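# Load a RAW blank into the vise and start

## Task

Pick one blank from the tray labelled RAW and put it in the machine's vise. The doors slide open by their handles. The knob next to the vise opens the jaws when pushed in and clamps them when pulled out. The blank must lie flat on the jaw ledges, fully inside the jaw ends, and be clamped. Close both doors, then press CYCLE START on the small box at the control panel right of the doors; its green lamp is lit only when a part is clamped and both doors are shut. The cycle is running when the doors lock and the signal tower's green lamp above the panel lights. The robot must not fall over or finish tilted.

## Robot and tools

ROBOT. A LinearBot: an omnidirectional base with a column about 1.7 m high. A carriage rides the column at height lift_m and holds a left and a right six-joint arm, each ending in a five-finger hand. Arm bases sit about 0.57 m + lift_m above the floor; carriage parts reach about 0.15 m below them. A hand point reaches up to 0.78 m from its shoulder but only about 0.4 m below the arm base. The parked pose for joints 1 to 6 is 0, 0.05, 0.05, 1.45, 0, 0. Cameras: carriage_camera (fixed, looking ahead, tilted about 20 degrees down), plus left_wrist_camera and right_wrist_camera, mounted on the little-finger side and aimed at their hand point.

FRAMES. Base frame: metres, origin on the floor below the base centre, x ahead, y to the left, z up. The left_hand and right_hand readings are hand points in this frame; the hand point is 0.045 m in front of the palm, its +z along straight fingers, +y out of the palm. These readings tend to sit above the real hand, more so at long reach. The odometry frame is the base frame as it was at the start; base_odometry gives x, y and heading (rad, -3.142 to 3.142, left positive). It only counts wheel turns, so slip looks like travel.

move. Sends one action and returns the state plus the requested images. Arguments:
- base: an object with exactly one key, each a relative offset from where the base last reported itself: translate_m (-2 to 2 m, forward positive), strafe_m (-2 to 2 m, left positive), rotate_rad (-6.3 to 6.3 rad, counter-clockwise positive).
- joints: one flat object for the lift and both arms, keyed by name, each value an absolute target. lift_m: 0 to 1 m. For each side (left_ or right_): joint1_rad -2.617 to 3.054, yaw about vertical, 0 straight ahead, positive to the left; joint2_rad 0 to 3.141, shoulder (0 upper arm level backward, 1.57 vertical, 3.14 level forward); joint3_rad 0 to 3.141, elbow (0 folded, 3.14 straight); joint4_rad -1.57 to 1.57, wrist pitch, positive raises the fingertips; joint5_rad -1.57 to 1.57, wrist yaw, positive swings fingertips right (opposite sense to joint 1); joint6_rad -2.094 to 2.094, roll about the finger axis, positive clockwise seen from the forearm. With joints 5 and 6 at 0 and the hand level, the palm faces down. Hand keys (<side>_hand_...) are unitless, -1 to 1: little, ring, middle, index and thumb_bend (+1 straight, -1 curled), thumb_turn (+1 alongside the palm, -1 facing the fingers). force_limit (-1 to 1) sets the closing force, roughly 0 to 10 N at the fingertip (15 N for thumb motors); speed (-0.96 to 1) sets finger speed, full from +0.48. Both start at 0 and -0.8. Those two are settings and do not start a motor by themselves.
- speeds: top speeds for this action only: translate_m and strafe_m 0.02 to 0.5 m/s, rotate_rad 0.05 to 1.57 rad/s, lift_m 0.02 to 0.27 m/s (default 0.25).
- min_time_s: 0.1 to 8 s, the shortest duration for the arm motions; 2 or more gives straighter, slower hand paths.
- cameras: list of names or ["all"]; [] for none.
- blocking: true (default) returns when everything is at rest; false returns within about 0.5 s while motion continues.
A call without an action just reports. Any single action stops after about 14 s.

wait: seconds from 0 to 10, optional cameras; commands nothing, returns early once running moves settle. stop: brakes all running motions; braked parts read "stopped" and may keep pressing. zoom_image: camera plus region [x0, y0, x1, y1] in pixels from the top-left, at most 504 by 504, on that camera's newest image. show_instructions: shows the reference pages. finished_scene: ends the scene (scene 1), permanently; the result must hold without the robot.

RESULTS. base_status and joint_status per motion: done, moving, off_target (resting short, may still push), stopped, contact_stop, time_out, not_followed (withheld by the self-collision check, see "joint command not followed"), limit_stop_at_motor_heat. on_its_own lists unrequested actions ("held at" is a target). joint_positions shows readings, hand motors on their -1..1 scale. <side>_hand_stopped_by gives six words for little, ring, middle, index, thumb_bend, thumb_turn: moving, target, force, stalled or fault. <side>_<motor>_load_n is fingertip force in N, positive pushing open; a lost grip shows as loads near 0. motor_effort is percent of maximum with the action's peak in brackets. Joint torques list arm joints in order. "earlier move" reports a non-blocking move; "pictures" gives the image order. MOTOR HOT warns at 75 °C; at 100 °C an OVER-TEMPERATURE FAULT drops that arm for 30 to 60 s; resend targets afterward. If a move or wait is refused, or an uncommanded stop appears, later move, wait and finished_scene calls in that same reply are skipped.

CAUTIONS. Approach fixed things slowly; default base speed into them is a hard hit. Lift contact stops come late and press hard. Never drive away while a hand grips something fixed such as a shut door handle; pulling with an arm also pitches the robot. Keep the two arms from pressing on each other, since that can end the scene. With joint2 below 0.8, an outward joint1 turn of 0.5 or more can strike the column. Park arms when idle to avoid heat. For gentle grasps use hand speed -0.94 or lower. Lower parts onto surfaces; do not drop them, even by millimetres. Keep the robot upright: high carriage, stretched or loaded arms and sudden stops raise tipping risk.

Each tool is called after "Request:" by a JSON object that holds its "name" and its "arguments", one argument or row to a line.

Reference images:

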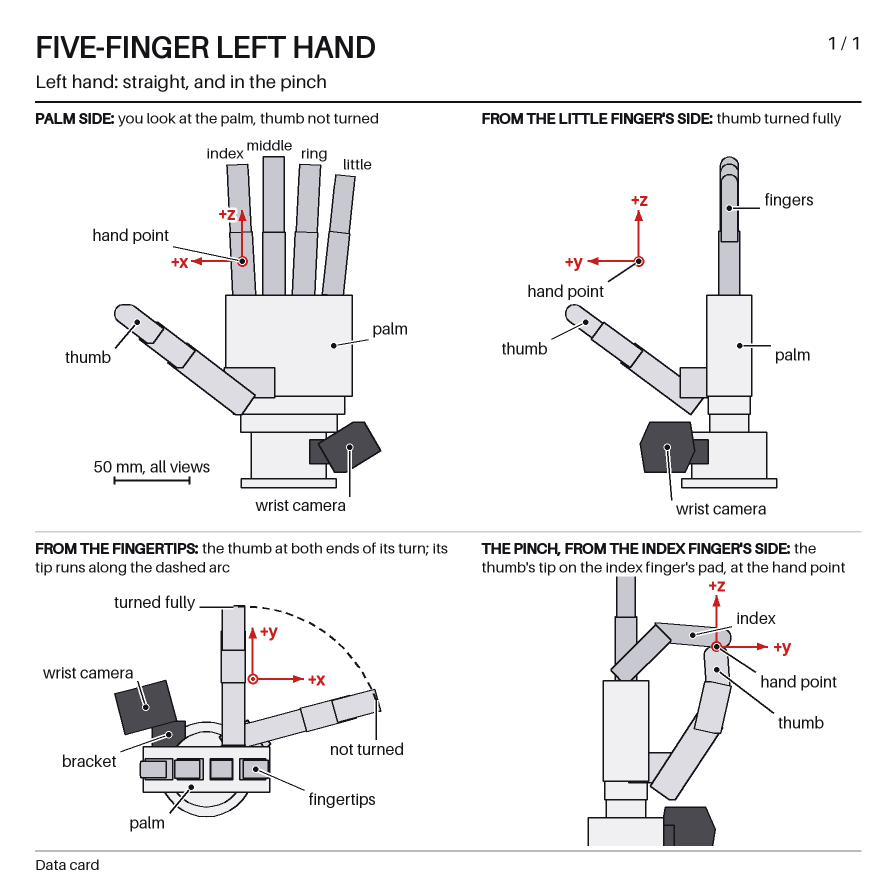

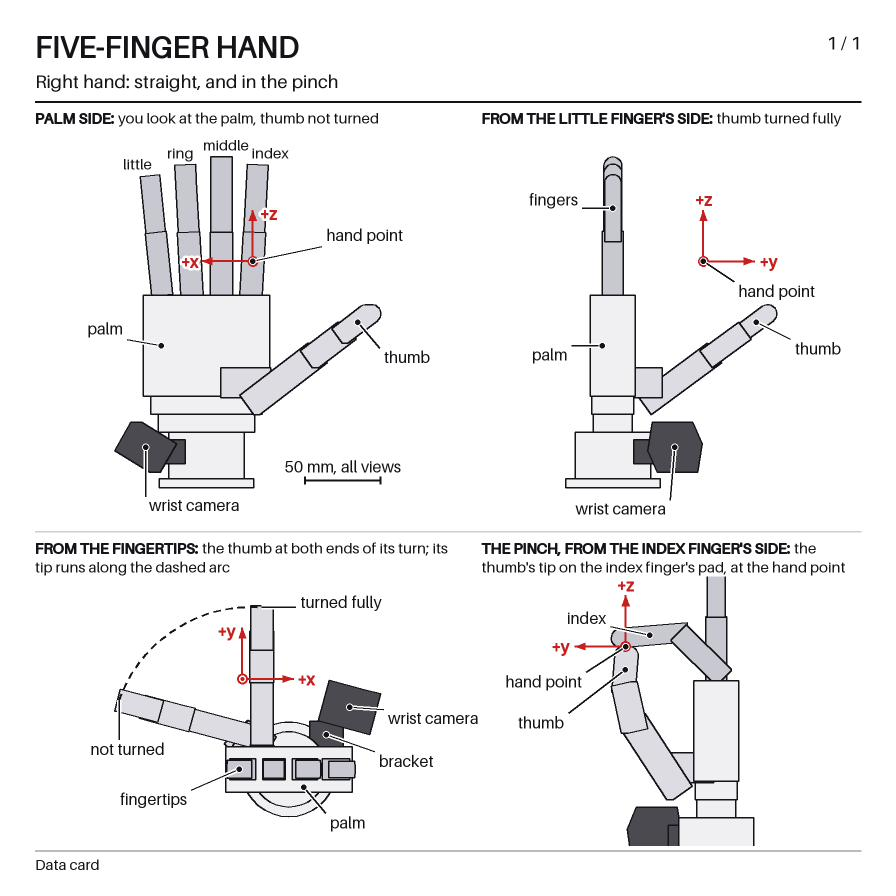

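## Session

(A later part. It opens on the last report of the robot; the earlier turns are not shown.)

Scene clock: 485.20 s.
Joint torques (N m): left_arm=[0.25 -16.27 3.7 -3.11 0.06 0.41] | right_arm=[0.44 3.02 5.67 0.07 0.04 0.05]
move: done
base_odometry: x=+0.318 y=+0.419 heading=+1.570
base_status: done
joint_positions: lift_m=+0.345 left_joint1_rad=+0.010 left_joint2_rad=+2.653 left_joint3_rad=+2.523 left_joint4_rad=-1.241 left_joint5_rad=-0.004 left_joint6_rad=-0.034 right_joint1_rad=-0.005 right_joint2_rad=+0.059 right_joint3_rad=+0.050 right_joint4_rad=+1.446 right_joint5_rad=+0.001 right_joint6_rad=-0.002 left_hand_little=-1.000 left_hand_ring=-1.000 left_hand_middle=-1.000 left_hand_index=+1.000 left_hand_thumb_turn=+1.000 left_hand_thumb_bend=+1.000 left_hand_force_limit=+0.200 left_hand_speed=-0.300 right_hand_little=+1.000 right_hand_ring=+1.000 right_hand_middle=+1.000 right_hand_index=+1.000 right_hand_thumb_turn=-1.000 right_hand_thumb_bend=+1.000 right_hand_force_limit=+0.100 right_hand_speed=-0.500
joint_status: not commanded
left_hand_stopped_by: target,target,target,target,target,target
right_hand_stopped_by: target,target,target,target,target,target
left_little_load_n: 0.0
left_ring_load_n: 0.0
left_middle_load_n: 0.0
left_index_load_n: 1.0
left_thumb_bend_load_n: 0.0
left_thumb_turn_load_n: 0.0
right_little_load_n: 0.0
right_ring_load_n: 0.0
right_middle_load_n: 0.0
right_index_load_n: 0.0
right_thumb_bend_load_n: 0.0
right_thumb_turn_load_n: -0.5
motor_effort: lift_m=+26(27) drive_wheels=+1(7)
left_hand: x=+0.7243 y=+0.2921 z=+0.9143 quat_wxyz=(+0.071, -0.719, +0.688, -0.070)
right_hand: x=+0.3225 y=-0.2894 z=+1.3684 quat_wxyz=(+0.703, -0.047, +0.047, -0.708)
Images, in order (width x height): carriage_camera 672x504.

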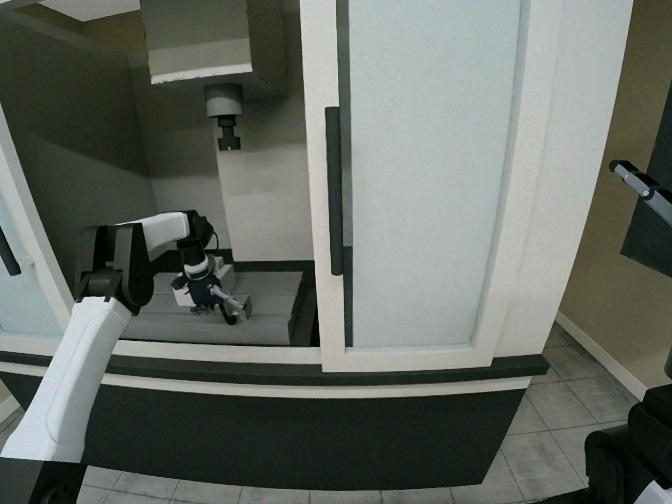

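Request:
{"name": "move", "arguments": {
  "base": {"translate_m": -0.025},
  "speeds": {"translate_m": 0.04},
  "cameras": ["carriage_camera"]
}}

Request:
{"name": "zoom_image", "arguments": {
  "camera": "carriage_camera",
  "region": [180, 220, 280, 320]
}}

Scene clock: 486.90 s.
Joint torques (N m): left_arm=[0.21 -15.36 4.29 -0.23 0.19 0.17] | right_arm=[0.44 2.92 5.79 0.14 0.04 0.04]
move: done
base_odometry: x=+0.319 y=+0.394 heading=+1.570
base_status: done
joint_positions: lift_m=+0.345 left_joint1_rad=+0.008 left_joint2_rad=+2.651 left_joint3_rad=+2.508 left_joint4_rad=-1.559 left_joint5_rad=-0.016 left_joint6_rad=-0.013 right_joint1_rad=-0.005 right_joint2_rad=+0.059 right_joint3_rad=+0.050 right_joint4_rad=+1.446 right_joint5_rad=+0.001 right_joint6_rad=-0.002 left_hand_little=-1.000 left_hand_ring=-1.000 left_hand_middle=-1.000 left_hand_index=+1.000 left_hand_thumb_turn=+1.000 left_hand_thumb_bend=+1.000 left_hand_force_limit=+0.200 left_hand_speed=-0.300 right_hand_little=+1.000 right_hand_ring=+1.000 right_hand_middle=+1.000 right_hand_index=+1.000 right_hand_thumb_turn=-1.000 right_hand_thumb_bend=+1.000 right_hand_force_limit=+0.100 right_hand_speed=-0.500
joint_status: not commanded
left_hand_stopped_by: target,target,target,target,target,target
right_hand_stopped_by: target,target,target,target,target,target
left_little_load_n: 0.0
left_ring_load_n: 0.0
left_middle_load_n: 0.0
left_index_load_n: 0.0
left_thumb_bend_load_n: 0.0
left_thumb_turn_load_n: 0.0
right_little_load_n: 0.0
right_ring_load_n: 0.0
right_middle_load_n: 0.0
right_index_load_n: 0.0
right_thumb_bend_load_n: 0.0
right_thumb_turn_load_n: 0.0
on_its_own: left_joint4_rad moved -0.318 to your old target -1.570
motor_effort: lift_m=+26(27) drive_wheels=-1(8)
left_hand: x=+0.6345 y=+0.2944 z=+0.9274 quat_wxyz=(-0.041, -0.713, +0.698, +0.052)
right_hand: x=+0.3227 y=-0.2894 z=+1.3684 quat_wxyz=(+0.703, -0.047, +0.048, -0.708)
Images, in order (width x height): carriage_camera 672x504.

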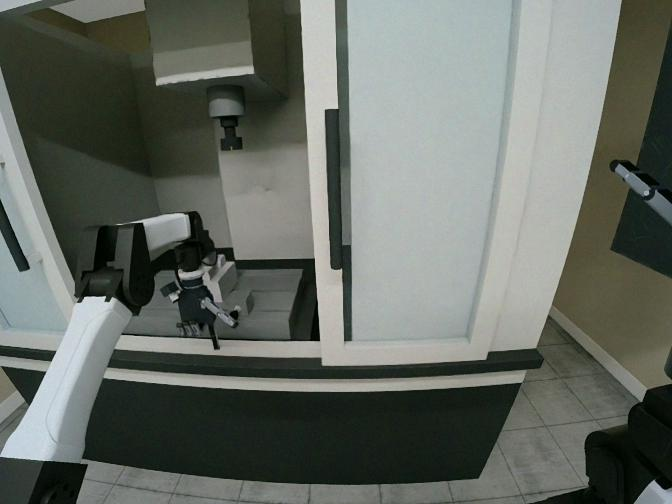

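Scaled by 5.040 from the camera's image (finer frame: 960x720).

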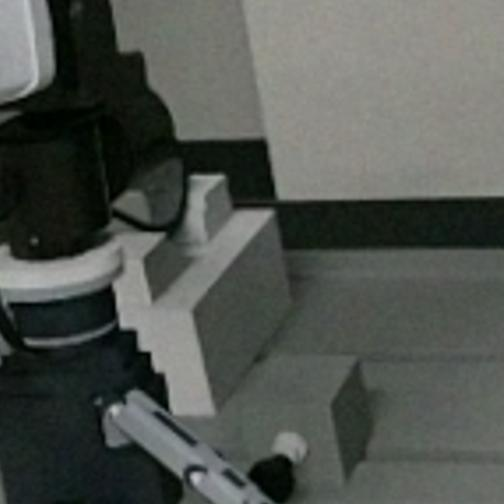

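Request:
{"name": "move", "arguments": {
  "base": {"translate_m": -0.22},
  "joints": {"lift_m": 0.42},
  "speeds": {"translate_m": 0.3}
}}

Request:
{"name": "move", "arguments": {
  "base": {"strafe_m": -0.015},
  "joints": {"left_joint1_rad": 0.005, "left_joint2_rad": 1.882, "left_joint3_rad": 0.742, "left_joint4_rad": 1.132, "left_joint5_rad": -0.004, "left_joint6_rad": 0.0, "left_hand_index": 0, "left_hand_middle": 0, "lift_m": 0.27},
  "speeds": {"strafe_m": 0.05},
  "min_time_s": 2.5
}}

Request:
{"name": "move", "arguments": {
  "base": {"translate_m": 0.265},
  "speeds": {"translate_m": 0.2},
  "cameras": ["carriage_camera", "left_wrist_camera"]
}}

Scene clock: 490.50 s.
Joint torques (N m): left_arm=[0.43 -15.8 4.14 -0.19 0.18 0.18] | right_arm=[0.46 2.99 5.75 0.06 0.04 0.05]
move: done
base_odometry: x=+0.319 y=+0.174 heading=+1.570
base_status: done
joint_positions: lift_m=+0.420 left_joint1_rad=+0.008 left_joint2_rad=+2.656 left_joint3_rad=+2.508 left_joint4_rad=-1.568 left_joint5_rad=-0.015 left_joint6_rad=-0.012 right_joint1_rad=-0.005 right_joint2_rad=+0.059 right_joint3_rad=+0.050 right_joint4_rad=+1.452 right_joint5_rad=+0.001 right_joint6_rad=-0.002 left_hand_little=-1.000 left_hand_ring=-1.000 left_hand_middle=-1.000 left_hand_index=+1.000 left_hand_thumb_turn=+1.000 left_hand_thumb_bend=+1.000 left_hand_force_limit=+0.200 left_hand_speed=-0.300 right_hand_little=+1.000 right_hand_ring=+1.000 right_hand_middle=+1.000 right_hand_index=+1.000 right_hand_thumb_turn=-1.000 right_hand_thumb_bend=+1.000 right_hand_force_limit=+0.100 right_hand_speed=-0.500
joint_status: all done
left_hand_stopped_by: target,target,target,target,target,target
right_hand_stopped_by: target,target,target,target,target,target
left_little_load_n: 0.0
left_ring_load_n: 0.0
left_middle_load_n: 0.0
left_index_load_n: 0.0
left_thumb_bend_load_n: 0.0
left_thumb_turn_load_n: 0.0
right_little_load_n: 0.0
right_ring_load_n: 0.0
right_middle_load_n: 0.0
right_index_load_n: 0.0
right_thumb_bend_load_n: 0.0
right_thumb_turn_load_n: 0.0
motor_effort: lift_m=+33(41) drive_wheels=-2(7)
left_hand: x=+0.6316 y=+0.2942 z=+1.0010 quat_wxyz=(-0.046, -0.712, +0.698, +0.057)
right_hand: x=+0.3211 y=-0.2893 z=+1.4434 quat_wxyz=(+0.703, -0.045, +0.046, -0.708)
pictures: none

Scene clock: 493.47 s.
Joint torques (N m): left_arm=[0.79 -12.62 3.52 2.45 0.13 0.15] | right_arm=[0.44 2.92 5.81 0.06 0.05 0.05]
move: done
base_odometry: x=+0.333 y=+0.174 heading=+1.570
base_status: done
joint_positions: lift_m=+0.270 left_joint1_rad=+0.003 left_joint2_rad=+1.911 left_joint3_rad=+0.752 left_joint4_rad=+1.123 left_joint5_rad=-0.012 left_joint6_rad=-0.011 right_joint1_rad=-0.005 right_joint2_rad=+0.059 right_joint3_rad=+0.050 right_joint4_rad=+1.451 right_joint5_rad=-0.001 right_joint6_rad=-0.002 left_hand_little=-1.000 left_hand_ring=-1.000 left_hand_middle=+0.000 left_hand_index=+0.000 left_hand_thumb_turn=+1.000 left_hand_thumb_bend=+1.000 left_hand_force_limit=+0.200 left_hand_speed=-0.300 right_hand_little=+1.000 right_hand_ring=+1.000 right_hand_middle=+1.000 right_hand_index=+1.000 right_hand_thumb_turn=-1.000 right_hand_thumb_bend=+1.000 right_hand_force_limit=+0.100 right_hand_speed=-0.500
joint_status: all done
left_hand_stopped_by: target,target,target,target,target,target
right_hand_stopped_by: target,target,target,target,target,target
left_little_load_n: 0.0
left_ring_load_n: 0.0
left_middle_load_n: 0.0
left_index_load_n: 0.0
left_thumb_bend_load_n: 0.0
left_thumb_turn_load_n: 0.0
right_little_load_n: 0.0
right_ring_load_n: 0.0
right_middle_load_n: 0.0
right_index_load_n: 0.0
right_thumb_bend_load_n: 0.0
right_thumb_turn_load_n: 0.0
motor_effort: lift_m=+27(27) drive_wheels=-1(2)
left_hand: x=+0.7523 y=+0.2917 z=+0.9409 quat_wxyz=(+0.492, -0.516, +0.502, -0.490)
right_hand: x=+0.3215 y=-0.2891 z=+1.2937 quat_wxyz=(+0.703, -0.046, +0.046, -0.708)
pictures: none

Scene clock: 495.90 s.
Joint torques (N m): left_arm=[0.79 -12.42 3.56 2.34 0.11 0.15] | right_arm=[0.44 2.99 5.78 0.08 0.05 0.05]
move: done
base_odometry: x=+0.334 y=+0.439 heading=+1.569
base_status: done
joint_positions: lift_m=+0.270 left_joint1_rad=+0.003 left_joint2_rad=+1.909 left_joint3_rad=+0.751 left_joint4_rad=+1.129 left_joint5_rad=-0.012 left_joint6_rad=-0.011 right_joint1_rad=-0.005 right_joint2_rad=+0.059 right_joint3_rad=+0.050 right_joint4_rad=+1.450 right_joint5_rad=-0.001 right_joint6_rad=-0.002 left_hand_little=-1.000 left_hand_ring=-1.000 left_hand_middle=+0.000 left_hand_index=+0.000 left_hand_thumb_turn=+1.000 left_hand_thumb_bend=+1.000 left_hand_force_limit=+0.200 left_hand_speed=-0.300 right_hand_little=+1.000 right_hand_ring=+1.000 right_hand_middle=+1.000 right_hand_index=+1.000 right_hand_thumb_turn=-1.000 right_hand_thumb_bend=+1.000 right_hand_force_limit=+0.100 right_hand_speed=-0.500
joint_status: not commanded
left_hand_stopped_by: target,target,target,target,target,target
right_hand_stopped_by: target,target,target,target,target,target
left_little_load_n: 0.0
left_ring_load_n: 0.0
left_middle_load_n: 0.0
left_index_load_n: 0.0
left_thumb_bend_load_n: 0.0
left_thumb_turn_load_n: 0.0
right_little_load_n: 0.0
right_ring_load_n: 0.0
right_middle_load_n: 0.0
right_index_load_n: 0.0
right_thumb_bend_load_n: 0.0
right_thumb_turn_load_n: 0.0
motor_effort: lift_m=+27(27) drive_wheels=-5(7)
left_hand: x=+0.7524 y=+0.2917 z=+0.9430 quat_wxyz=(+0.494, -0.514, +0.501, -0.492)
right_hand: x=+0.3216 y=-0.2891 z=+1.2936 quat_wxyz=(+0.703, -0.046, +0.046, -0.708)
Images, in order (width x height): carriage_camera 672x504, left_wrist_camera 672x504.

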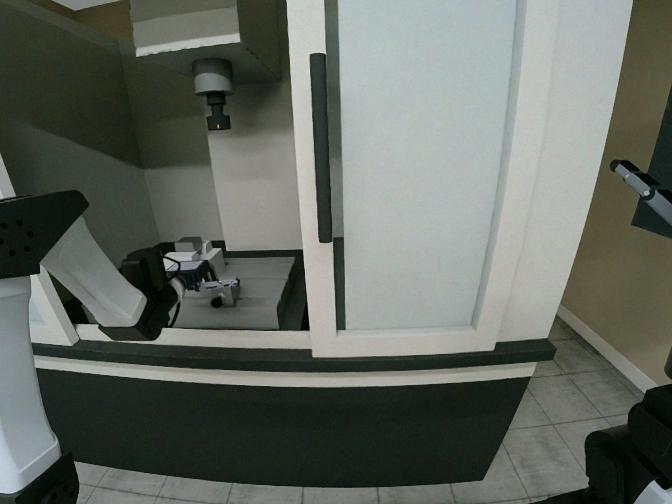

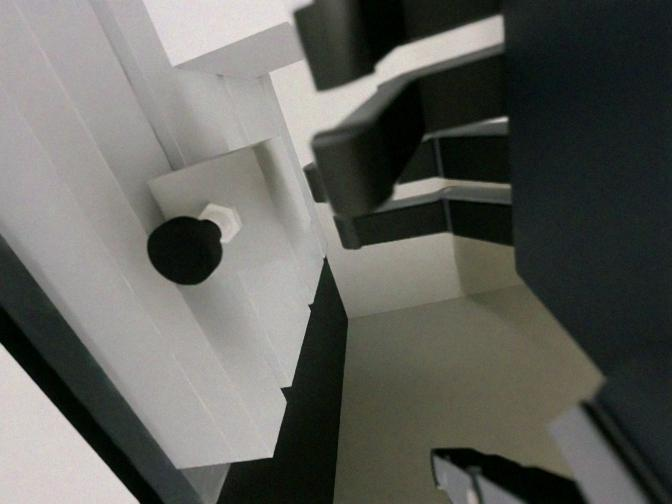

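Request:
{"name": "move", "arguments": {
  "base": {"strafe_m": -0.005},
  "joints": {"left_joint2_rad": 1.875},
  "speeds": {"strafe_m": 0.03}
}}

Request:
{"name": "move", "arguments": {
  "base": {"translate_m": 0.01},
  "joints": {"lift_m": 0.22},
  "speeds": {"translate_m": 0.04, "lift_m": 0.08},
  "cameras": ["left_wrist_camera"]
}}

Request:
{"name": "zoom_image", "arguments": {
  "camera": "left_wrist_camera",
  "region": [200, 130, 400, 330]
}}

Scene clock: 496.80 s.
Joint torques (N m): left_arm=[0.73 -12.68 3.63 2.37 0.11 0.16] | right_arm=[0.44 2.91 5.76 0.1 0.06 0.05]
move: done
base_odometry: x=+0.339 y=+0.439 heading=+1.570
base_status: done
joint_positions: lift_m=+0.270 left_joint1_rad=+0.004 left_joint2_rad=+1.905 left_joint3_rad=+0.750 left_joint4_rad=+1.130 left_joint5_rad=-0.011 left_joint6_rad=-0.011 right_joint1_rad=-0.005 right_joint2_rad=+0.059 right_joint3_rad=+0.050 right_joint4_rad=+1.449 right_joint5_rad=-0.001 right_joint6_rad=-0.002 left_hand_little=-1.000 left_hand_ring=-1.000 left_hand_middle=+0.000 left_hand_index=+0.000 left_hand_thumb_turn=+1.000 left_hand_thumb_bend=+1.000 left_hand_force_limit=+0.200 left_hand_speed=-0.300 right_hand_little=+1.000 right_hand_ring=+1.000 right_hand_middle=+1.000 right_hand_index=+1.000 right_hand_thumb_turn=-1.000 right_hand_thumb_bend=+1.000 right_hand_force_limit=+0.100 right_hand_speed=-0.500
joint_status: all done
left_hand_stopped_by: target,target,target,target,target,target
right_hand_stopped_by: target,target,target,target,target,target
left_little_load_n: 0.0
left_ring_load_n: 0.0
left_middle_load_n: 0.0
left_index_load_n: 0.0
left_thumb_bend_load_n: 0.0
left_thumb_turn_load_n: -0.5
right_little_load_n: 0.0
right_ring_load_n: 0.0
right_middle_load_n: 0.0
right_index_load_n: 0.0
right_thumb_bend_load_n: 0.0
right_thumb_turn_load_n: 0.0
motor_effort: lift_m=+26(27) drive_wheels=+2(3)
left_hand: x=+0.7523 y=+0.2919 z=+0.9451 quat_wxyz=(+0.494, -0.513, +0.500, -0.493)
right_hand: x=+0.3218 y=-0.2891 z=+1.2935 quat_wxyz=(+0.703, -0.046, +0.046, -0.708)
pictures: none

Scene clock: 497.80 s.
Joint torques (N m): left_arm=[0.8 -11.45 3.97 2.36 0.11 0.16] | right_arm=[0.44 2.93 5.83 0.09 0.06 0.04]
move: done
base_odometry: x=+0.339 y=+0.449 heading=+1.570
base_status: done
joint_positions: lift_m=+0.220 left_joint1_rad=+0.004 left_joint2_rad=+1.895 left_joint3_rad=+0.747 left_joint4_rad=+1.131 left_joint5_rad=-0.011 left_joint6_rad=-0.011 right_joint1_rad=-0.005 right_joint2_rad=+0.059 right_joint3_rad=+0.050 right_joint4_rad=+1.449 right_joint5_rad=-0.001 right_joint6_rad=-0.002 left_hand_little=-1.000 left_hand_ring=-1.000 left_hand_middle=+0.000 left_hand_index=+0.000 left_hand_thumb_turn=+1.000 left_hand_thumb_bend=+1.000 left_hand_force_limit=+0.200 left_hand_speed=-0.300 right_hand_little=+1.000 right_hand_ring=+1.000 right_hand_middle=+1.000 right_hand_index=+1.000 right_hand_thumb_turn=-1.000 right_hand_thumb_bend=+1.000 right_hand_force_limit=+0.100 right_hand_speed=-0.500
joint_status: all done
left_hand_stopped_by: target,target,target,target,target,target
right_hand_stopped_by: target,target,target,target,target,target
left_little_load_n: 0.0
left_ring_load_n: 0.0
left_middle_load_n: 0.0
left_index_load_n: 0.0
left_thumb_bend_load_n: 0.0
left_thumb_turn_load_n: -0.5
right_little_load_n: 0.0
right_ring_load_n: 0.0
right_middle_load_n: 0.0
right_index_load_n: 0.0
right_thumb_bend_load_n: 0.0
right_thumb_turn_load_n: 0.0
motor_effort: lift_m=+26(27) drive_wheels=-2(7)
left_hand: x=+0.7519 y=+0.2919 z=+0.8996 quat_wxyz=(+0.497, -0.510, +0.498, -0.495)
right_hand: x=+0.3218 y=-0.2891 z=+1.2436 quat_wxyz=(+0.703, -0.046, +0.046, -0.708)
Images, in order (width x height): left_wrist_camera 672x504.

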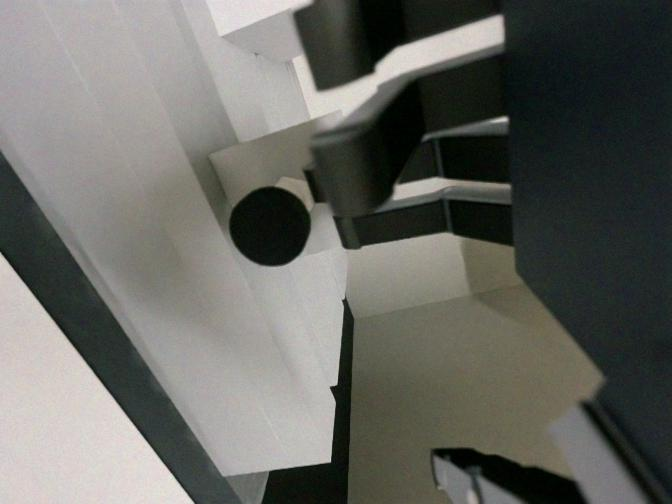

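Scaled by 2.520 from the camera's image (finer frame: 960x720).

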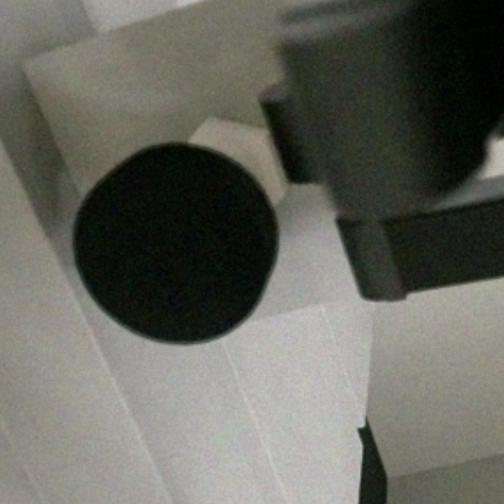

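Request:
{"name": "move", "arguments": {
  "joints": {"lift_m": 0.188},
  "speeds": {"lift_m": 0.04},
  "cameras": ["left_wrist_camera"]
}}

Request:
{"name": "zoom_image", "arguments": {
  "camera": "left_wrist_camera",
  "region": [220, 100, 420, 300]
}}

Scene clock: 499.03 s.
Joint torques (N m): left_arm=[0.65 -10.7 4.03 1.88 0.11 0.16] | right_arm=[0.46 2.92 5.71 0.09 0.06 0.04]
move: done
base_odometry: x=+0.339 y=+0.449 heading=+1.570
base_status: not commanded
joint_positions: lift_m=+0.188 left_joint1_rad=+0.005 left_joint2_rad=+1.887 left_joint3_rad=+0.747 left_joint4_rad=+1.171 left_joint5_rad=-0.011 left_joint6_rad=-0.011 right_joint1_rad=-0.005 right_joint2_rad=+0.059 right_joint3_rad=+0.050 right_joint4_rad=+1.449 right_joint5_rad=-0.001 right_joint6_rad=-0.002 left_hand_little=-1.000 left_hand_ring=-1.000 left_hand_middle=+0.000 left_hand_index=+0.000 left_hand_thumb_turn=+1.000 left_hand_thumb_bend=+1.000 left_hand_force_limit=+0.200 left_hand_speed=-0.300 right_hand_little=+1.000 right_hand_ring=+1.000 right_hand_middle=+1.000 right_hand_index=+1.000 right_hand_thumb_turn=-1.000 right_hand_thumb_bend=+1.000 right_hand_force_limit=+0.100 right_hand_speed=-0.500
joint_status: all done
left_hand_stopped_by: target,target,target,target,target,target
right_hand_stopped_by: target,target,target,target,target,target
left_little_load_n: 0.0
left_ring_load_n: 0.0
left_middle_load_n: -0.5
left_index_load_n: 0.0
left_thumb_bend_load_n: 0.0
left_thumb_turn_load_n: 0.0
right_little_load_n: 0.0
right_ring_load_n: 0.0
right_middle_load_n: 0.0
right_index_load_n: 0.0
right_thumb_bend_load_n: 0.0
right_thumb_turn_load_n: 0.0
motor_effort: lift_m=+25(26) drive_wheels=-2(2)
left_hand: x=+0.7543 y=+0.2925 z=+0.8825 quat_wxyz=(+0.509, -0.499, +0.485, -0.507)
right_hand: x=+0.3219 y=-0.2891 z=+1.2116 quat_wxyz=(+0.703, -0.046, +0.046, -0.708)
Images, in order (width x height): left_wrist_camera 672x504.

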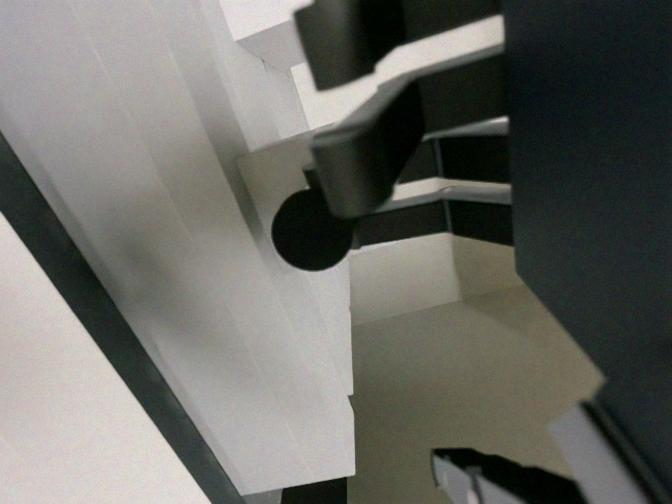

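Scaled by 2.520 from the camera's image (finer frame: 960x720).

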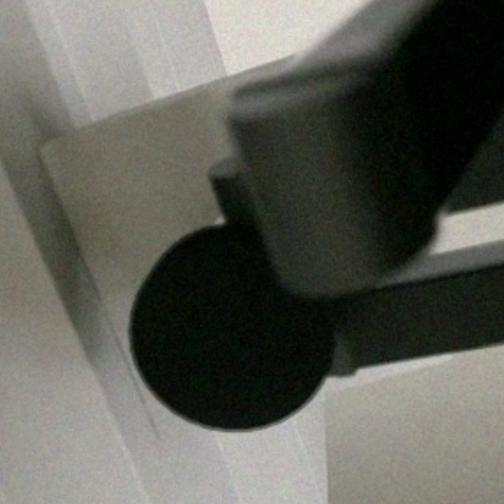

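Request:
{"name": "move", "arguments": {
  "joints": {"left_joint4_rad": 0.98},
  "min_time_s": 0.8
}}

Request:
{"name": "move", "arguments": {
  "base": {"translate_m": -0.02},
  "speeds": {"translate_m": 0.04},
  "cameras": ["left_wrist_camera"]
}}

Request:
{"name": "zoom_image", "arguments": {
  "camera": "left_wrist_camera",
  "region": [220, 100, 420, 300]
}}

Scene clock: 500.43 s.
Joint torques (N m): left_arm=[0.64 -9.07 3.51 0.71 0.11 0.16] | right_arm=[0.44 2.99 5.79 0.1 0.06 0.05]
move: off_target
base_odometry: x=+0.339 y=+0.449 heading=+1.570
base_status: not commanded
joint_positions: lift_m=+0.188 left_joint1_rad=+0.005 left_joint2_rad=+1.871 left_joint3_rad=+0.754 left_joint4_rad=+1.120 left_joint5_rad=-0.011 left_joint6_rad=-0.011 right_joint1_rad=-0.005 right_joint2_rad=+0.059 right_joint3_rad=+0.050 right_joint4_rad=+1.449 right_joint5_rad=-0.001 right_joint6_rad=-0.002 left_hand_little=-1.000 left_hand_ring=-1.000 left_hand_middle=+0.000 left_hand_index=+0.000 left_hand_thumb_turn=+1.000 left_hand_thumb_bend=+1.000 left_hand_force_limit=+0.200 left_hand_speed=-0.300 right_hand_little=+1.000 right_hand_ring=+1.000 right_hand_middle=+1.000 right_hand_index=+1.000 right_hand_thumb_turn=-1.000 right_hand_thumb_bend=+1.000 right_hand_force_limit=+0.100 right_hand_speed=-0.500
joint_status: left_joint4_rad off_target (ended at +1.120, target +0.980)
left_hand_stopped_by: target,target,target,target,target,target
right_hand_stopped_by: target,target,target,target,target,target
left_little_load_n: 0.0
left_ring_load_n: 0.0
left_middle_load_n: 2.0
left_index_load_n: 3.0
left_thumb_bend_load_n: 0.0
left_thumb_turn_load_n: 0.0
right_little_load_n: 0.0
right_ring_load_n: 0.0
right_middle_load_n: 0.0
right_index_load_n: 0.5
right_thumb_bend_load_n: 0.0
right_thumb_turn_load_n: 0.0
motor_effort: lift_m=+25(25) drive_wheels=-2(2)
left_hand: x=+0.7530 y=+0.2925 z=+0.8796 quat_wxyz=(+0.502, -0.506, +0.493, -0.500)
right_hand: x=+0.3219 y=-0.2891 z=+1.2116 quat_wxyz=(+0.703, -0.046, +0.046, -0.708)
pictures: none

Scene clock: 501.40 s.
Joint torques (N m): left_arm=[0.62 -10.07 0.47 1.24 0.12 0.15] | right_arm=[0.44 2.97 5.83 0.11 0.05 0.04]
move: done
base_odometry: x=+0.339 y=+0.429 heading=+1.570
base_status: done
joint_positions: lift_m=+0.188 left_joint1_rad=+0.005 left_joint2_rad=+1.877 left_joint3_rad=+0.795 left_joint4_rad=+1.072 left_joint5_rad=-0.012 left_joint6_rad=-0.011 right_joint1_rad=-0.005 right_joint2_rad=+0.059 right_joint3_rad=+0.050 right_joint4_rad=+1.447 right_joint5_rad=-0.001 right_joint6_rad=-0.002 left_hand_little=-1.000 left_hand_ring=-1.000 left_hand_middle=+0.002 left_hand_index=+0.001 left_hand_thumb_turn=+1.000 left_hand_thumb_bend=+1.000 left_hand_force_limit=+0.200 left_hand_speed=-0.300 right_hand_little=+1.000 right_hand_ring=+1.000 right_hand_middle=+1.000 right_hand_index=+1.000 right_hand_thumb_turn=-1.000 right_hand_thumb_bend=+1.000 right_hand_force_limit=+0.100 right_hand_speed=-0.500
joint_status: not commanded
left_hand_stopped_by: target,target,target,target,target,target
right_hand_stopped_by: target,target,target,target,target,target
left_little_load_n: 0.0
left_ring_load_n: 0.5
left_middle_load_n: 21.0
left_index_load_n: 12.5
left_thumb_bend_load_n: 0.0
left_thumb_turn_load_n: -0.5
right_little_load_n: 0.0
right_ring_load_n: 0.0
right_middle_load_n: 0.0
right_index_load_n: 0.0
right_thumb_bend_load_n: 0.0
right_thumb_turn_load_n: 0.0
on_its_own: left_joint4_rad moved -0.048 toward your old target +0.980
motor_effort: lift_m=+25(26) drive_wheels=-6(9)
left_hand: x=+0.7605 y=+0.2927 z=+0.8815 quat_wxyz=(+0.499, -0.509, +0.496, -0.496)
right_hand: x=+0.3224 y=-0.2891 z=+1.2114 quat_wxyz=(+0.703, -0.047, +0.047, -0.708)
Images, in order (width x height): left_wrist_camera 672x504.

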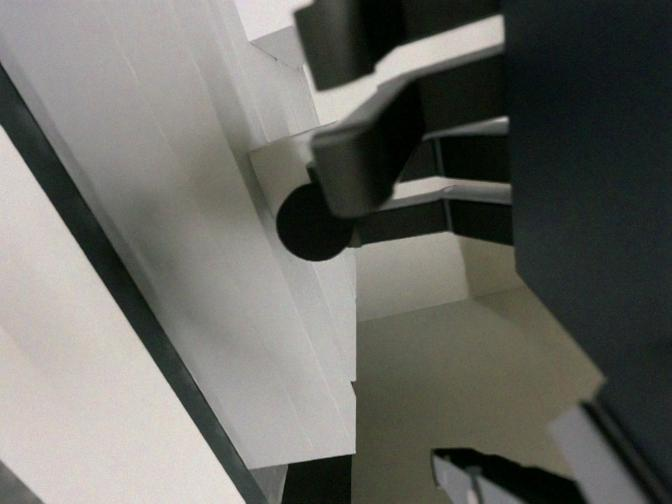

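Scaled by 2.520 from the camera's image (finer frame: 960x720).

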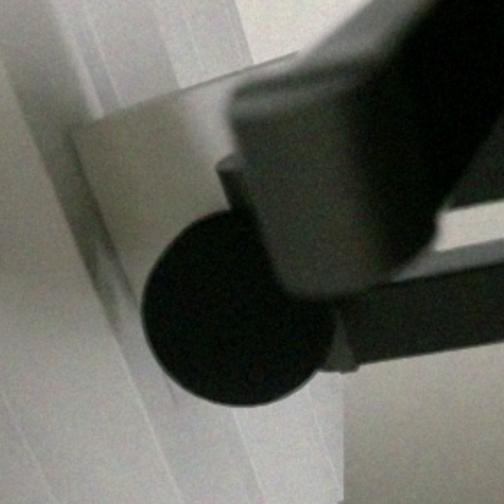

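Request:
{"name": "move", "arguments": {
  "base": {"translate_m": -0.008},
  "speeds": {"translate_m": 0.03},
  "cameras": ["left_wrist_camera"]
}}

Request:
{"name": "zoom_image", "arguments": {
  "camera": "left_wrist_camera",
  "region": [220, 100, 420, 300]
}}

Scene clock: 502.30 s.
Joint torques (N m): left_arm=[0.66 -11.85 -0.9 1.33 0.19 0.15] | right_arm=[0.46 3 5.79 0.11 0.06 0.05]
move: done
base_odometry: x=+0.338 y=+0.421 heading=+1.571
base_status: done
joint_positions: lift_m=+0.188 left_joint1_rad=+0.005 left_joint2_rad=+1.893 left_joint3_rad=+0.813 left_joint4_rad=+1.064 left_joint5_rad=-0.016 left_joint6_rad=-0.011 right_joint1_rad=-0.005 right_joint2_rad=+0.059 right_joint3_rad=+0.050 right_joint4_rad=+1.449 right_joint5_rad=-0.001 right_joint6_rad=-0.002 left_hand_little=-1.000 left_hand_ring=-1.000 left_hand_middle=+0.002 left_hand_index=+0.001 left_hand_thumb_turn=+1.000 left_hand_thumb_bend=+1.000 left_hand_force_limit=+0.200 left_hand_speed=-0.300 right_hand_little=+1.000 right_hand_ring=+1.000 right_hand_middle=+1.000 right_hand_index=+1.000 right_hand_thumb_turn=-1.000 right_hand_thumb_bend=+1.000 right_hand_force_limit=+0.100 right_hand_speed=-0.500
joint_status: not commanded
left_hand_stopped_by: target,target,target,target,target,target
right_hand_stopped_by: target,target,target,target,target,target
left_little_load_n: 0.0
left_ring_load_n: 0.0
left_middle_load_n: 28.5
left_index_load_n: 20.0
left_thumb_bend_load_n: 0.0
left_thumb_turn_load_n: -0.5
right_little_load_n: 0.0
right_ring_load_n: 0.0
right_middle_load_n: 0.0
right_index_load_n: 0.0
right_thumb_bend_load_n: 0.0
right_thumb_turn_load_n: 0.0
motor_effort: lift_m=+25(26) drive_wheels=-6(12)
left_hand: x=+0.7647 y=+0.2936 z=+0.8786 quat_wxyz=(+0.498, -0.512, +0.496, -0.493)
right_hand: x=+0.3220 y=-0.2891 z=+1.2116 quat_wxyz=(+0.703, -0.047, +0.046, -0.708)
Images, in order (width x height): left_wrist_camera 672x504.

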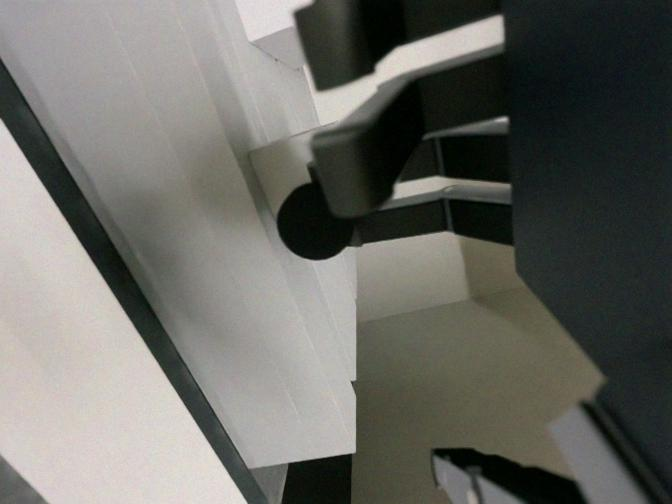

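Scaled by 2.520 from the camera's image (finer frame: 960x720).

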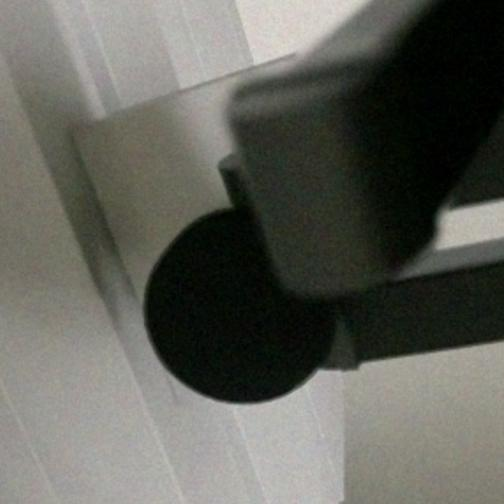

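Request:
{"name": "wait", "arguments": {
  "seconds": 0.1,
  "cameras": ["carriage_camera"]
}}

Request:
{"name": "zoom_image", "arguments": {
  "camera": "carriage_camera",
  "region": [180, 230, 260, 310]
}}

Request:
{"name": "zoom_image", "arguments": {
  "camera": "carriage_camera",
  "region": [160, 190, 220, 250]
}}

Scene clock: 503.07 s.
Joint torques (N m): left_arm=[0.65 -11.88 -0.95 1.34 0.17 0.17] | right_arm=[0.44 2.97 5.81 0.12 0.06 0.05]
base_odometry: x=+0.338 y=+0.421 heading=+1.571
base_status: done
joint_positions: lift_m=+0.188 left_joint1_rad=+0.005 left_joint2_rad=+1.893 left_joint3_rad=+0.813 left_joint4_rad=+1.064 left_joint5_rad=-0.016 left_joint6_rad=-0.011 right_joint1_rad=-0.005 right_joint2_rad=+0.059 right_joint3_rad=+0.050 right_joint4_rad=+1.448 right_joint5_rad=-0.001 right_joint6_rad=-0.002 left_hand_little=-1.000 left_hand_ring=-1.000 left_hand_middle=+0.002 left_hand_index=+0.001 left_hand_thumb_turn=+1.000 left_hand_thumb_bend=+1.000 left_hand_force_limit=+0.200 left_hand_speed=-0.300 right_hand_little=+1.000 right_hand_ring=+1.000 right_hand_middle=+1.000 right_hand_index=+1.000 right_hand_thumb_turn=-1.000 right_hand_thumb_bend=+1.000 right_hand_force_limit=+0.100 right_hand_speed=-0.500
joint_status: not commanded
left_hand_stopped_by: target,target,target,target,target,target
right_hand_stopped_by: target,target,target,target,target,target
left_little_load_n: 0.0
left_ring_load_n: 0.0
left_middle_load_n: 28.0
left_index_load_n: 19.5
left_thumb_bend_load_n: 0.0
left_thumb_turn_load_n: 0.0
right_little_load_n: 0.0
right_ring_load_n: 0.0
right_middle_load_n: 0.0
right_index_load_n: 0.0
right_thumb_bend_load_n: 0.5
right_thumb_turn_load_n: 0.0
motor_effort: lift_m=+25(26) drive_wheels=-6(12)
left_hand: x=+0.7647 y=+0.2936 z=+0.8786 quat_wxyz=(+0.498, -0.512, +0.496, -0.493)
right_hand: x=+0.3221 y=-0.2891 z=+1.2115 quat_wxyz=(+0.703, -0.047, +0.047, -0.708)
wait: 0.10 s; at rest from the start
Images, in order (width x height): carriage_camera 672x504.

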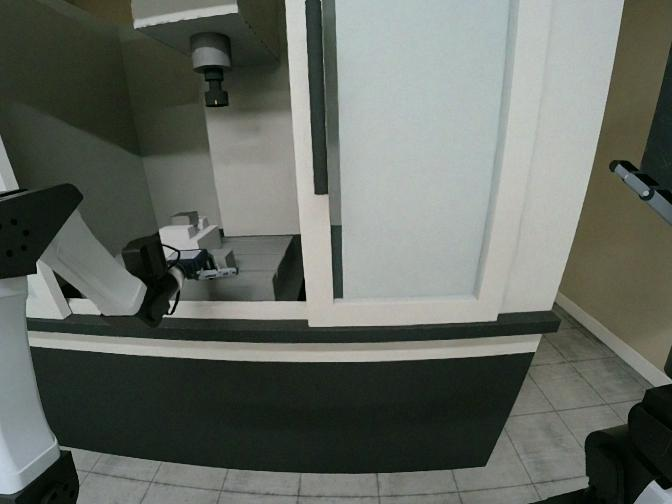

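Scaled by 6.300 from the camera's image (finer frame: 960x720).

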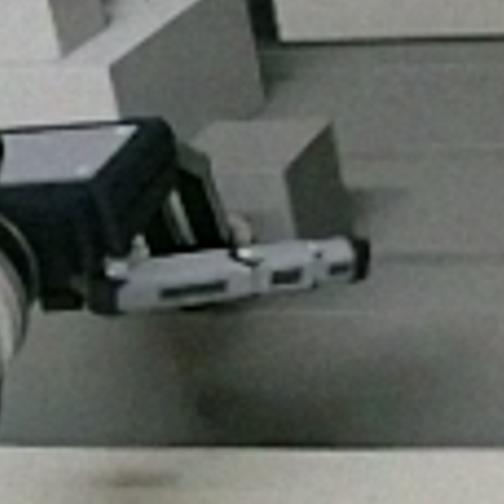

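Scaled by 8.400 from the camera's image (finer frame: 960x720).

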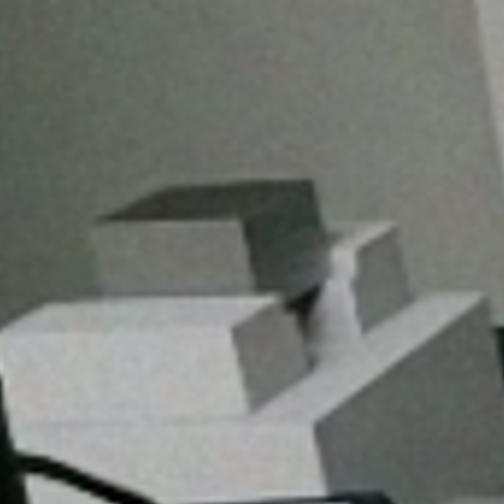

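Request:
{"name": "move", "arguments": {
  "base": {"translate_m": 0.025},
  "speeds": {"translate_m": 0.04}
}}

Request:
{"name": "move", "arguments": {
  "joints": {"lift_m": 0.25, "left_joint4_rad": 1.132},
  "speeds": {"lift_m": 0.1},
  "cameras": ["left_wrist_camera", "carriage_camera"]
}}

Request:
{"name": "zoom_image", "arguments": {
  "camera": "carriage_camera",
  "region": [160, 210, 260, 310]
}}

Scene clock: 505.03 s.
Joint torques (N m): left_arm=[0.54 -8.57 2.74 1.01 0.17 0.16] | right_arm=[0.46 2.99 5.76 0.12 0.06 0.05]
move: done
base_odometry: x=+0.339 y=+0.446 heading=+1.570
base_status: done
joint_positions: lift_m=+0.188 left_joint1_rad=+0.005 left_joint2_rad=+1.864 left_joint3_rad=+0.765 left_joint4_rad=+1.093 left_joint5_rad=-0.016 left_joint6_rad=-0.011 right_joint1_rad=-0.005 right_joint2_rad=+0.059 right_joint3_rad=+0.050 right_joint4_rad=+1.448 right_joint5_rad=-0.001 right_joint6_rad=-0.002 left_hand_little=-1.000 left_hand_ring=-1.000 left_hand_middle=+0.000 left_hand_index=+0.000 left_hand_thumb_turn=+1.000 left_hand_thumb_bend=+1.000 left_hand_force_limit=+0.200 left_hand_speed=-0.300 right_hand_little=+1.000 right_hand_ring=+1.000 right_hand_middle=+1.000 right_hand_index=+1.000 right_hand_thumb_turn=-1.000 right_hand_thumb_bend=+1.000 right_hand_force_limit=+0.100 right_hand_speed=-0.500
joint_status: not commanded
left_hand_stopped_by: target,target,target,target,target,target
right_hand_stopped_by: target,target,target,target,target,target
left_little_load_n: 0.0
left_ring_load_n: 0.0
left_middle_load_n: 0.0
left_index_load_n: -0.5
left_thumb_bend_load_n: 0.0
left_thumb_turn_load_n: -0.5
right_little_load_n: 0.0
right_ring_load_n: 0.0
right_middle_load_n: 0.0
right_index_load_n: 0.0
right_thumb_bend_load_n: 0.0
right_thumb_turn_load_n: 0.0
motor_effort: lift_m=+25(25) drive_wheels=-4(6)
left_hand: x=+0.7543 y=+0.2935 z=+0.8804 quat_wxyz=(+0.501, -0.510, +0.494, -0.496)
right_hand: x=+0.3221 y=-0.2891 z=+1.2115 quat_wxyz=(+0.703, -0.047, +0.047, -0.708)
pictures: none

Scene clock: 506.07 s.
Joint torques (N m): left_arm=[0.62 -8.35 3.9 2.28 0.18 0.17] | right_arm=[0.44 3.1 5.85 0.13 0.05 0.04]
move: done
base_odometry: x=+0.339 y=+0.446 heading=+1.570
base_status: not commanded
joint_positions: lift_m=+0.250 left_joint1_rad=+0.005 left_joint2_rad=+1.864 left_joint3_rad=+0.749 left_joint4_rad=+1.132 left_joint5_rad=-0.016 left_joint6_rad=-0.011 right_joint1_rad=-0.005 right_joint2_rad=+0.059 right_joint3_rad=+0.050 right_joint4_rad=+1.448 right_joint5_rad=-0.001 right_joint6_rad=-0.002 left_hand_little=-1.000 left_hand_ring=-1.000 left_hand_middle=+0.000 left_hand_index=+0.000 left_hand_thumb_turn=+1.000 left_hand_thumb_bend=+1.000 left_hand_force_limit=+0.200 left_hand_speed=-0.300 right_hand_little=+1.000 right_hand_ring=+1.000 right_hand_middle=+1.000 right_hand_index=+1.000 right_hand_thumb_turn=-1.000 right_hand_thumb_bend=+1.000 right_hand_force_limit=+0.100 right_hand_speed=-0.500
joint_status: all done
left_hand_stopped_by: target,target,target,target,target,target
right_hand_stopped_by: target,target,target,target,target,target
left_little_load_n: 0.0
left_ring_load_n: 0.0
left_middle_load_n: 0.0
left_index_load_n: 0.0
left_thumb_bend_load_n: 0.0
left_thumb_turn_load_n: 0.0
right_little_load_n: 0.0
right_ring_load_n: 0.0
right_middle_load_n: 0.0
right_index_load_n: 0.0
right_thumb_bend_load_n: 0.0
right_thumb_turn_load_n: 0.0
motor_effort: lift_m=+33(41) drive_wheels=+1(4)
left_hand: x=+0.7527 y=+0.2935 z=+0.9456 quat_wxyz=(+0.507, -0.504, +0.488, -0.502)
right_hand: x=+0.3221 y=-0.2891 z=+1.2729 quat_wxyz=(+0.703, -0.047, +0.047, -0.708)
pictures: carriage_camera, left_wrist_camera
Images, in order (width x height): carriage_camera 672x504, left_wrist_camera 672x504.

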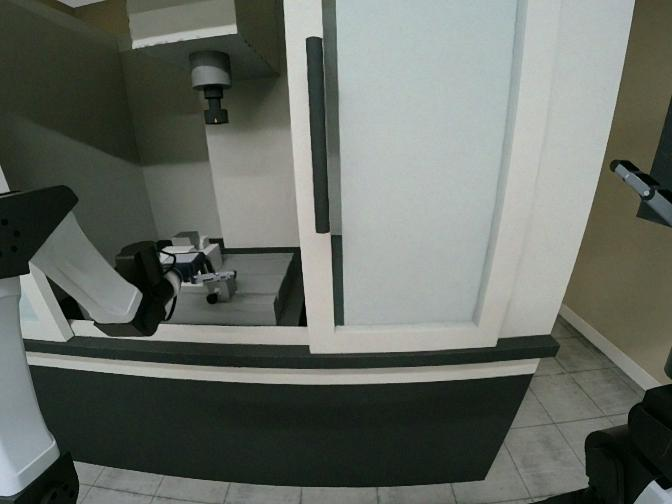

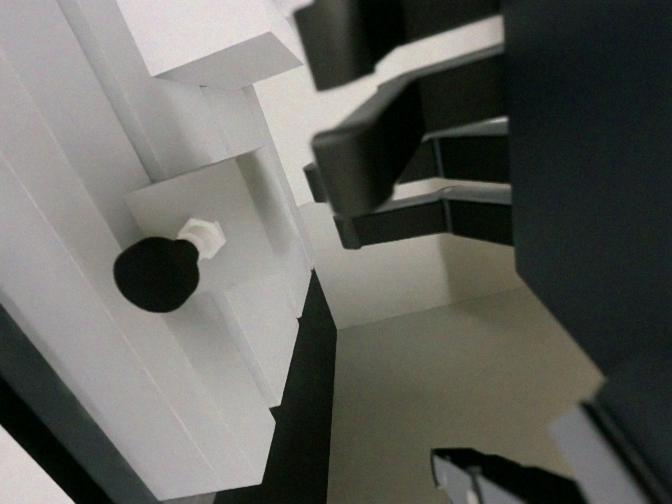

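Scaled by 5.040 from the camera's image (finer frame: 960x720).

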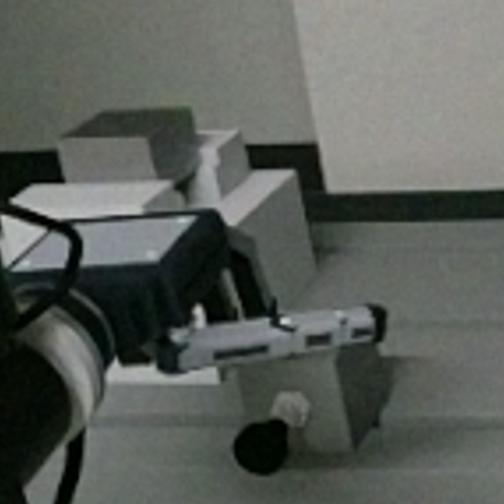

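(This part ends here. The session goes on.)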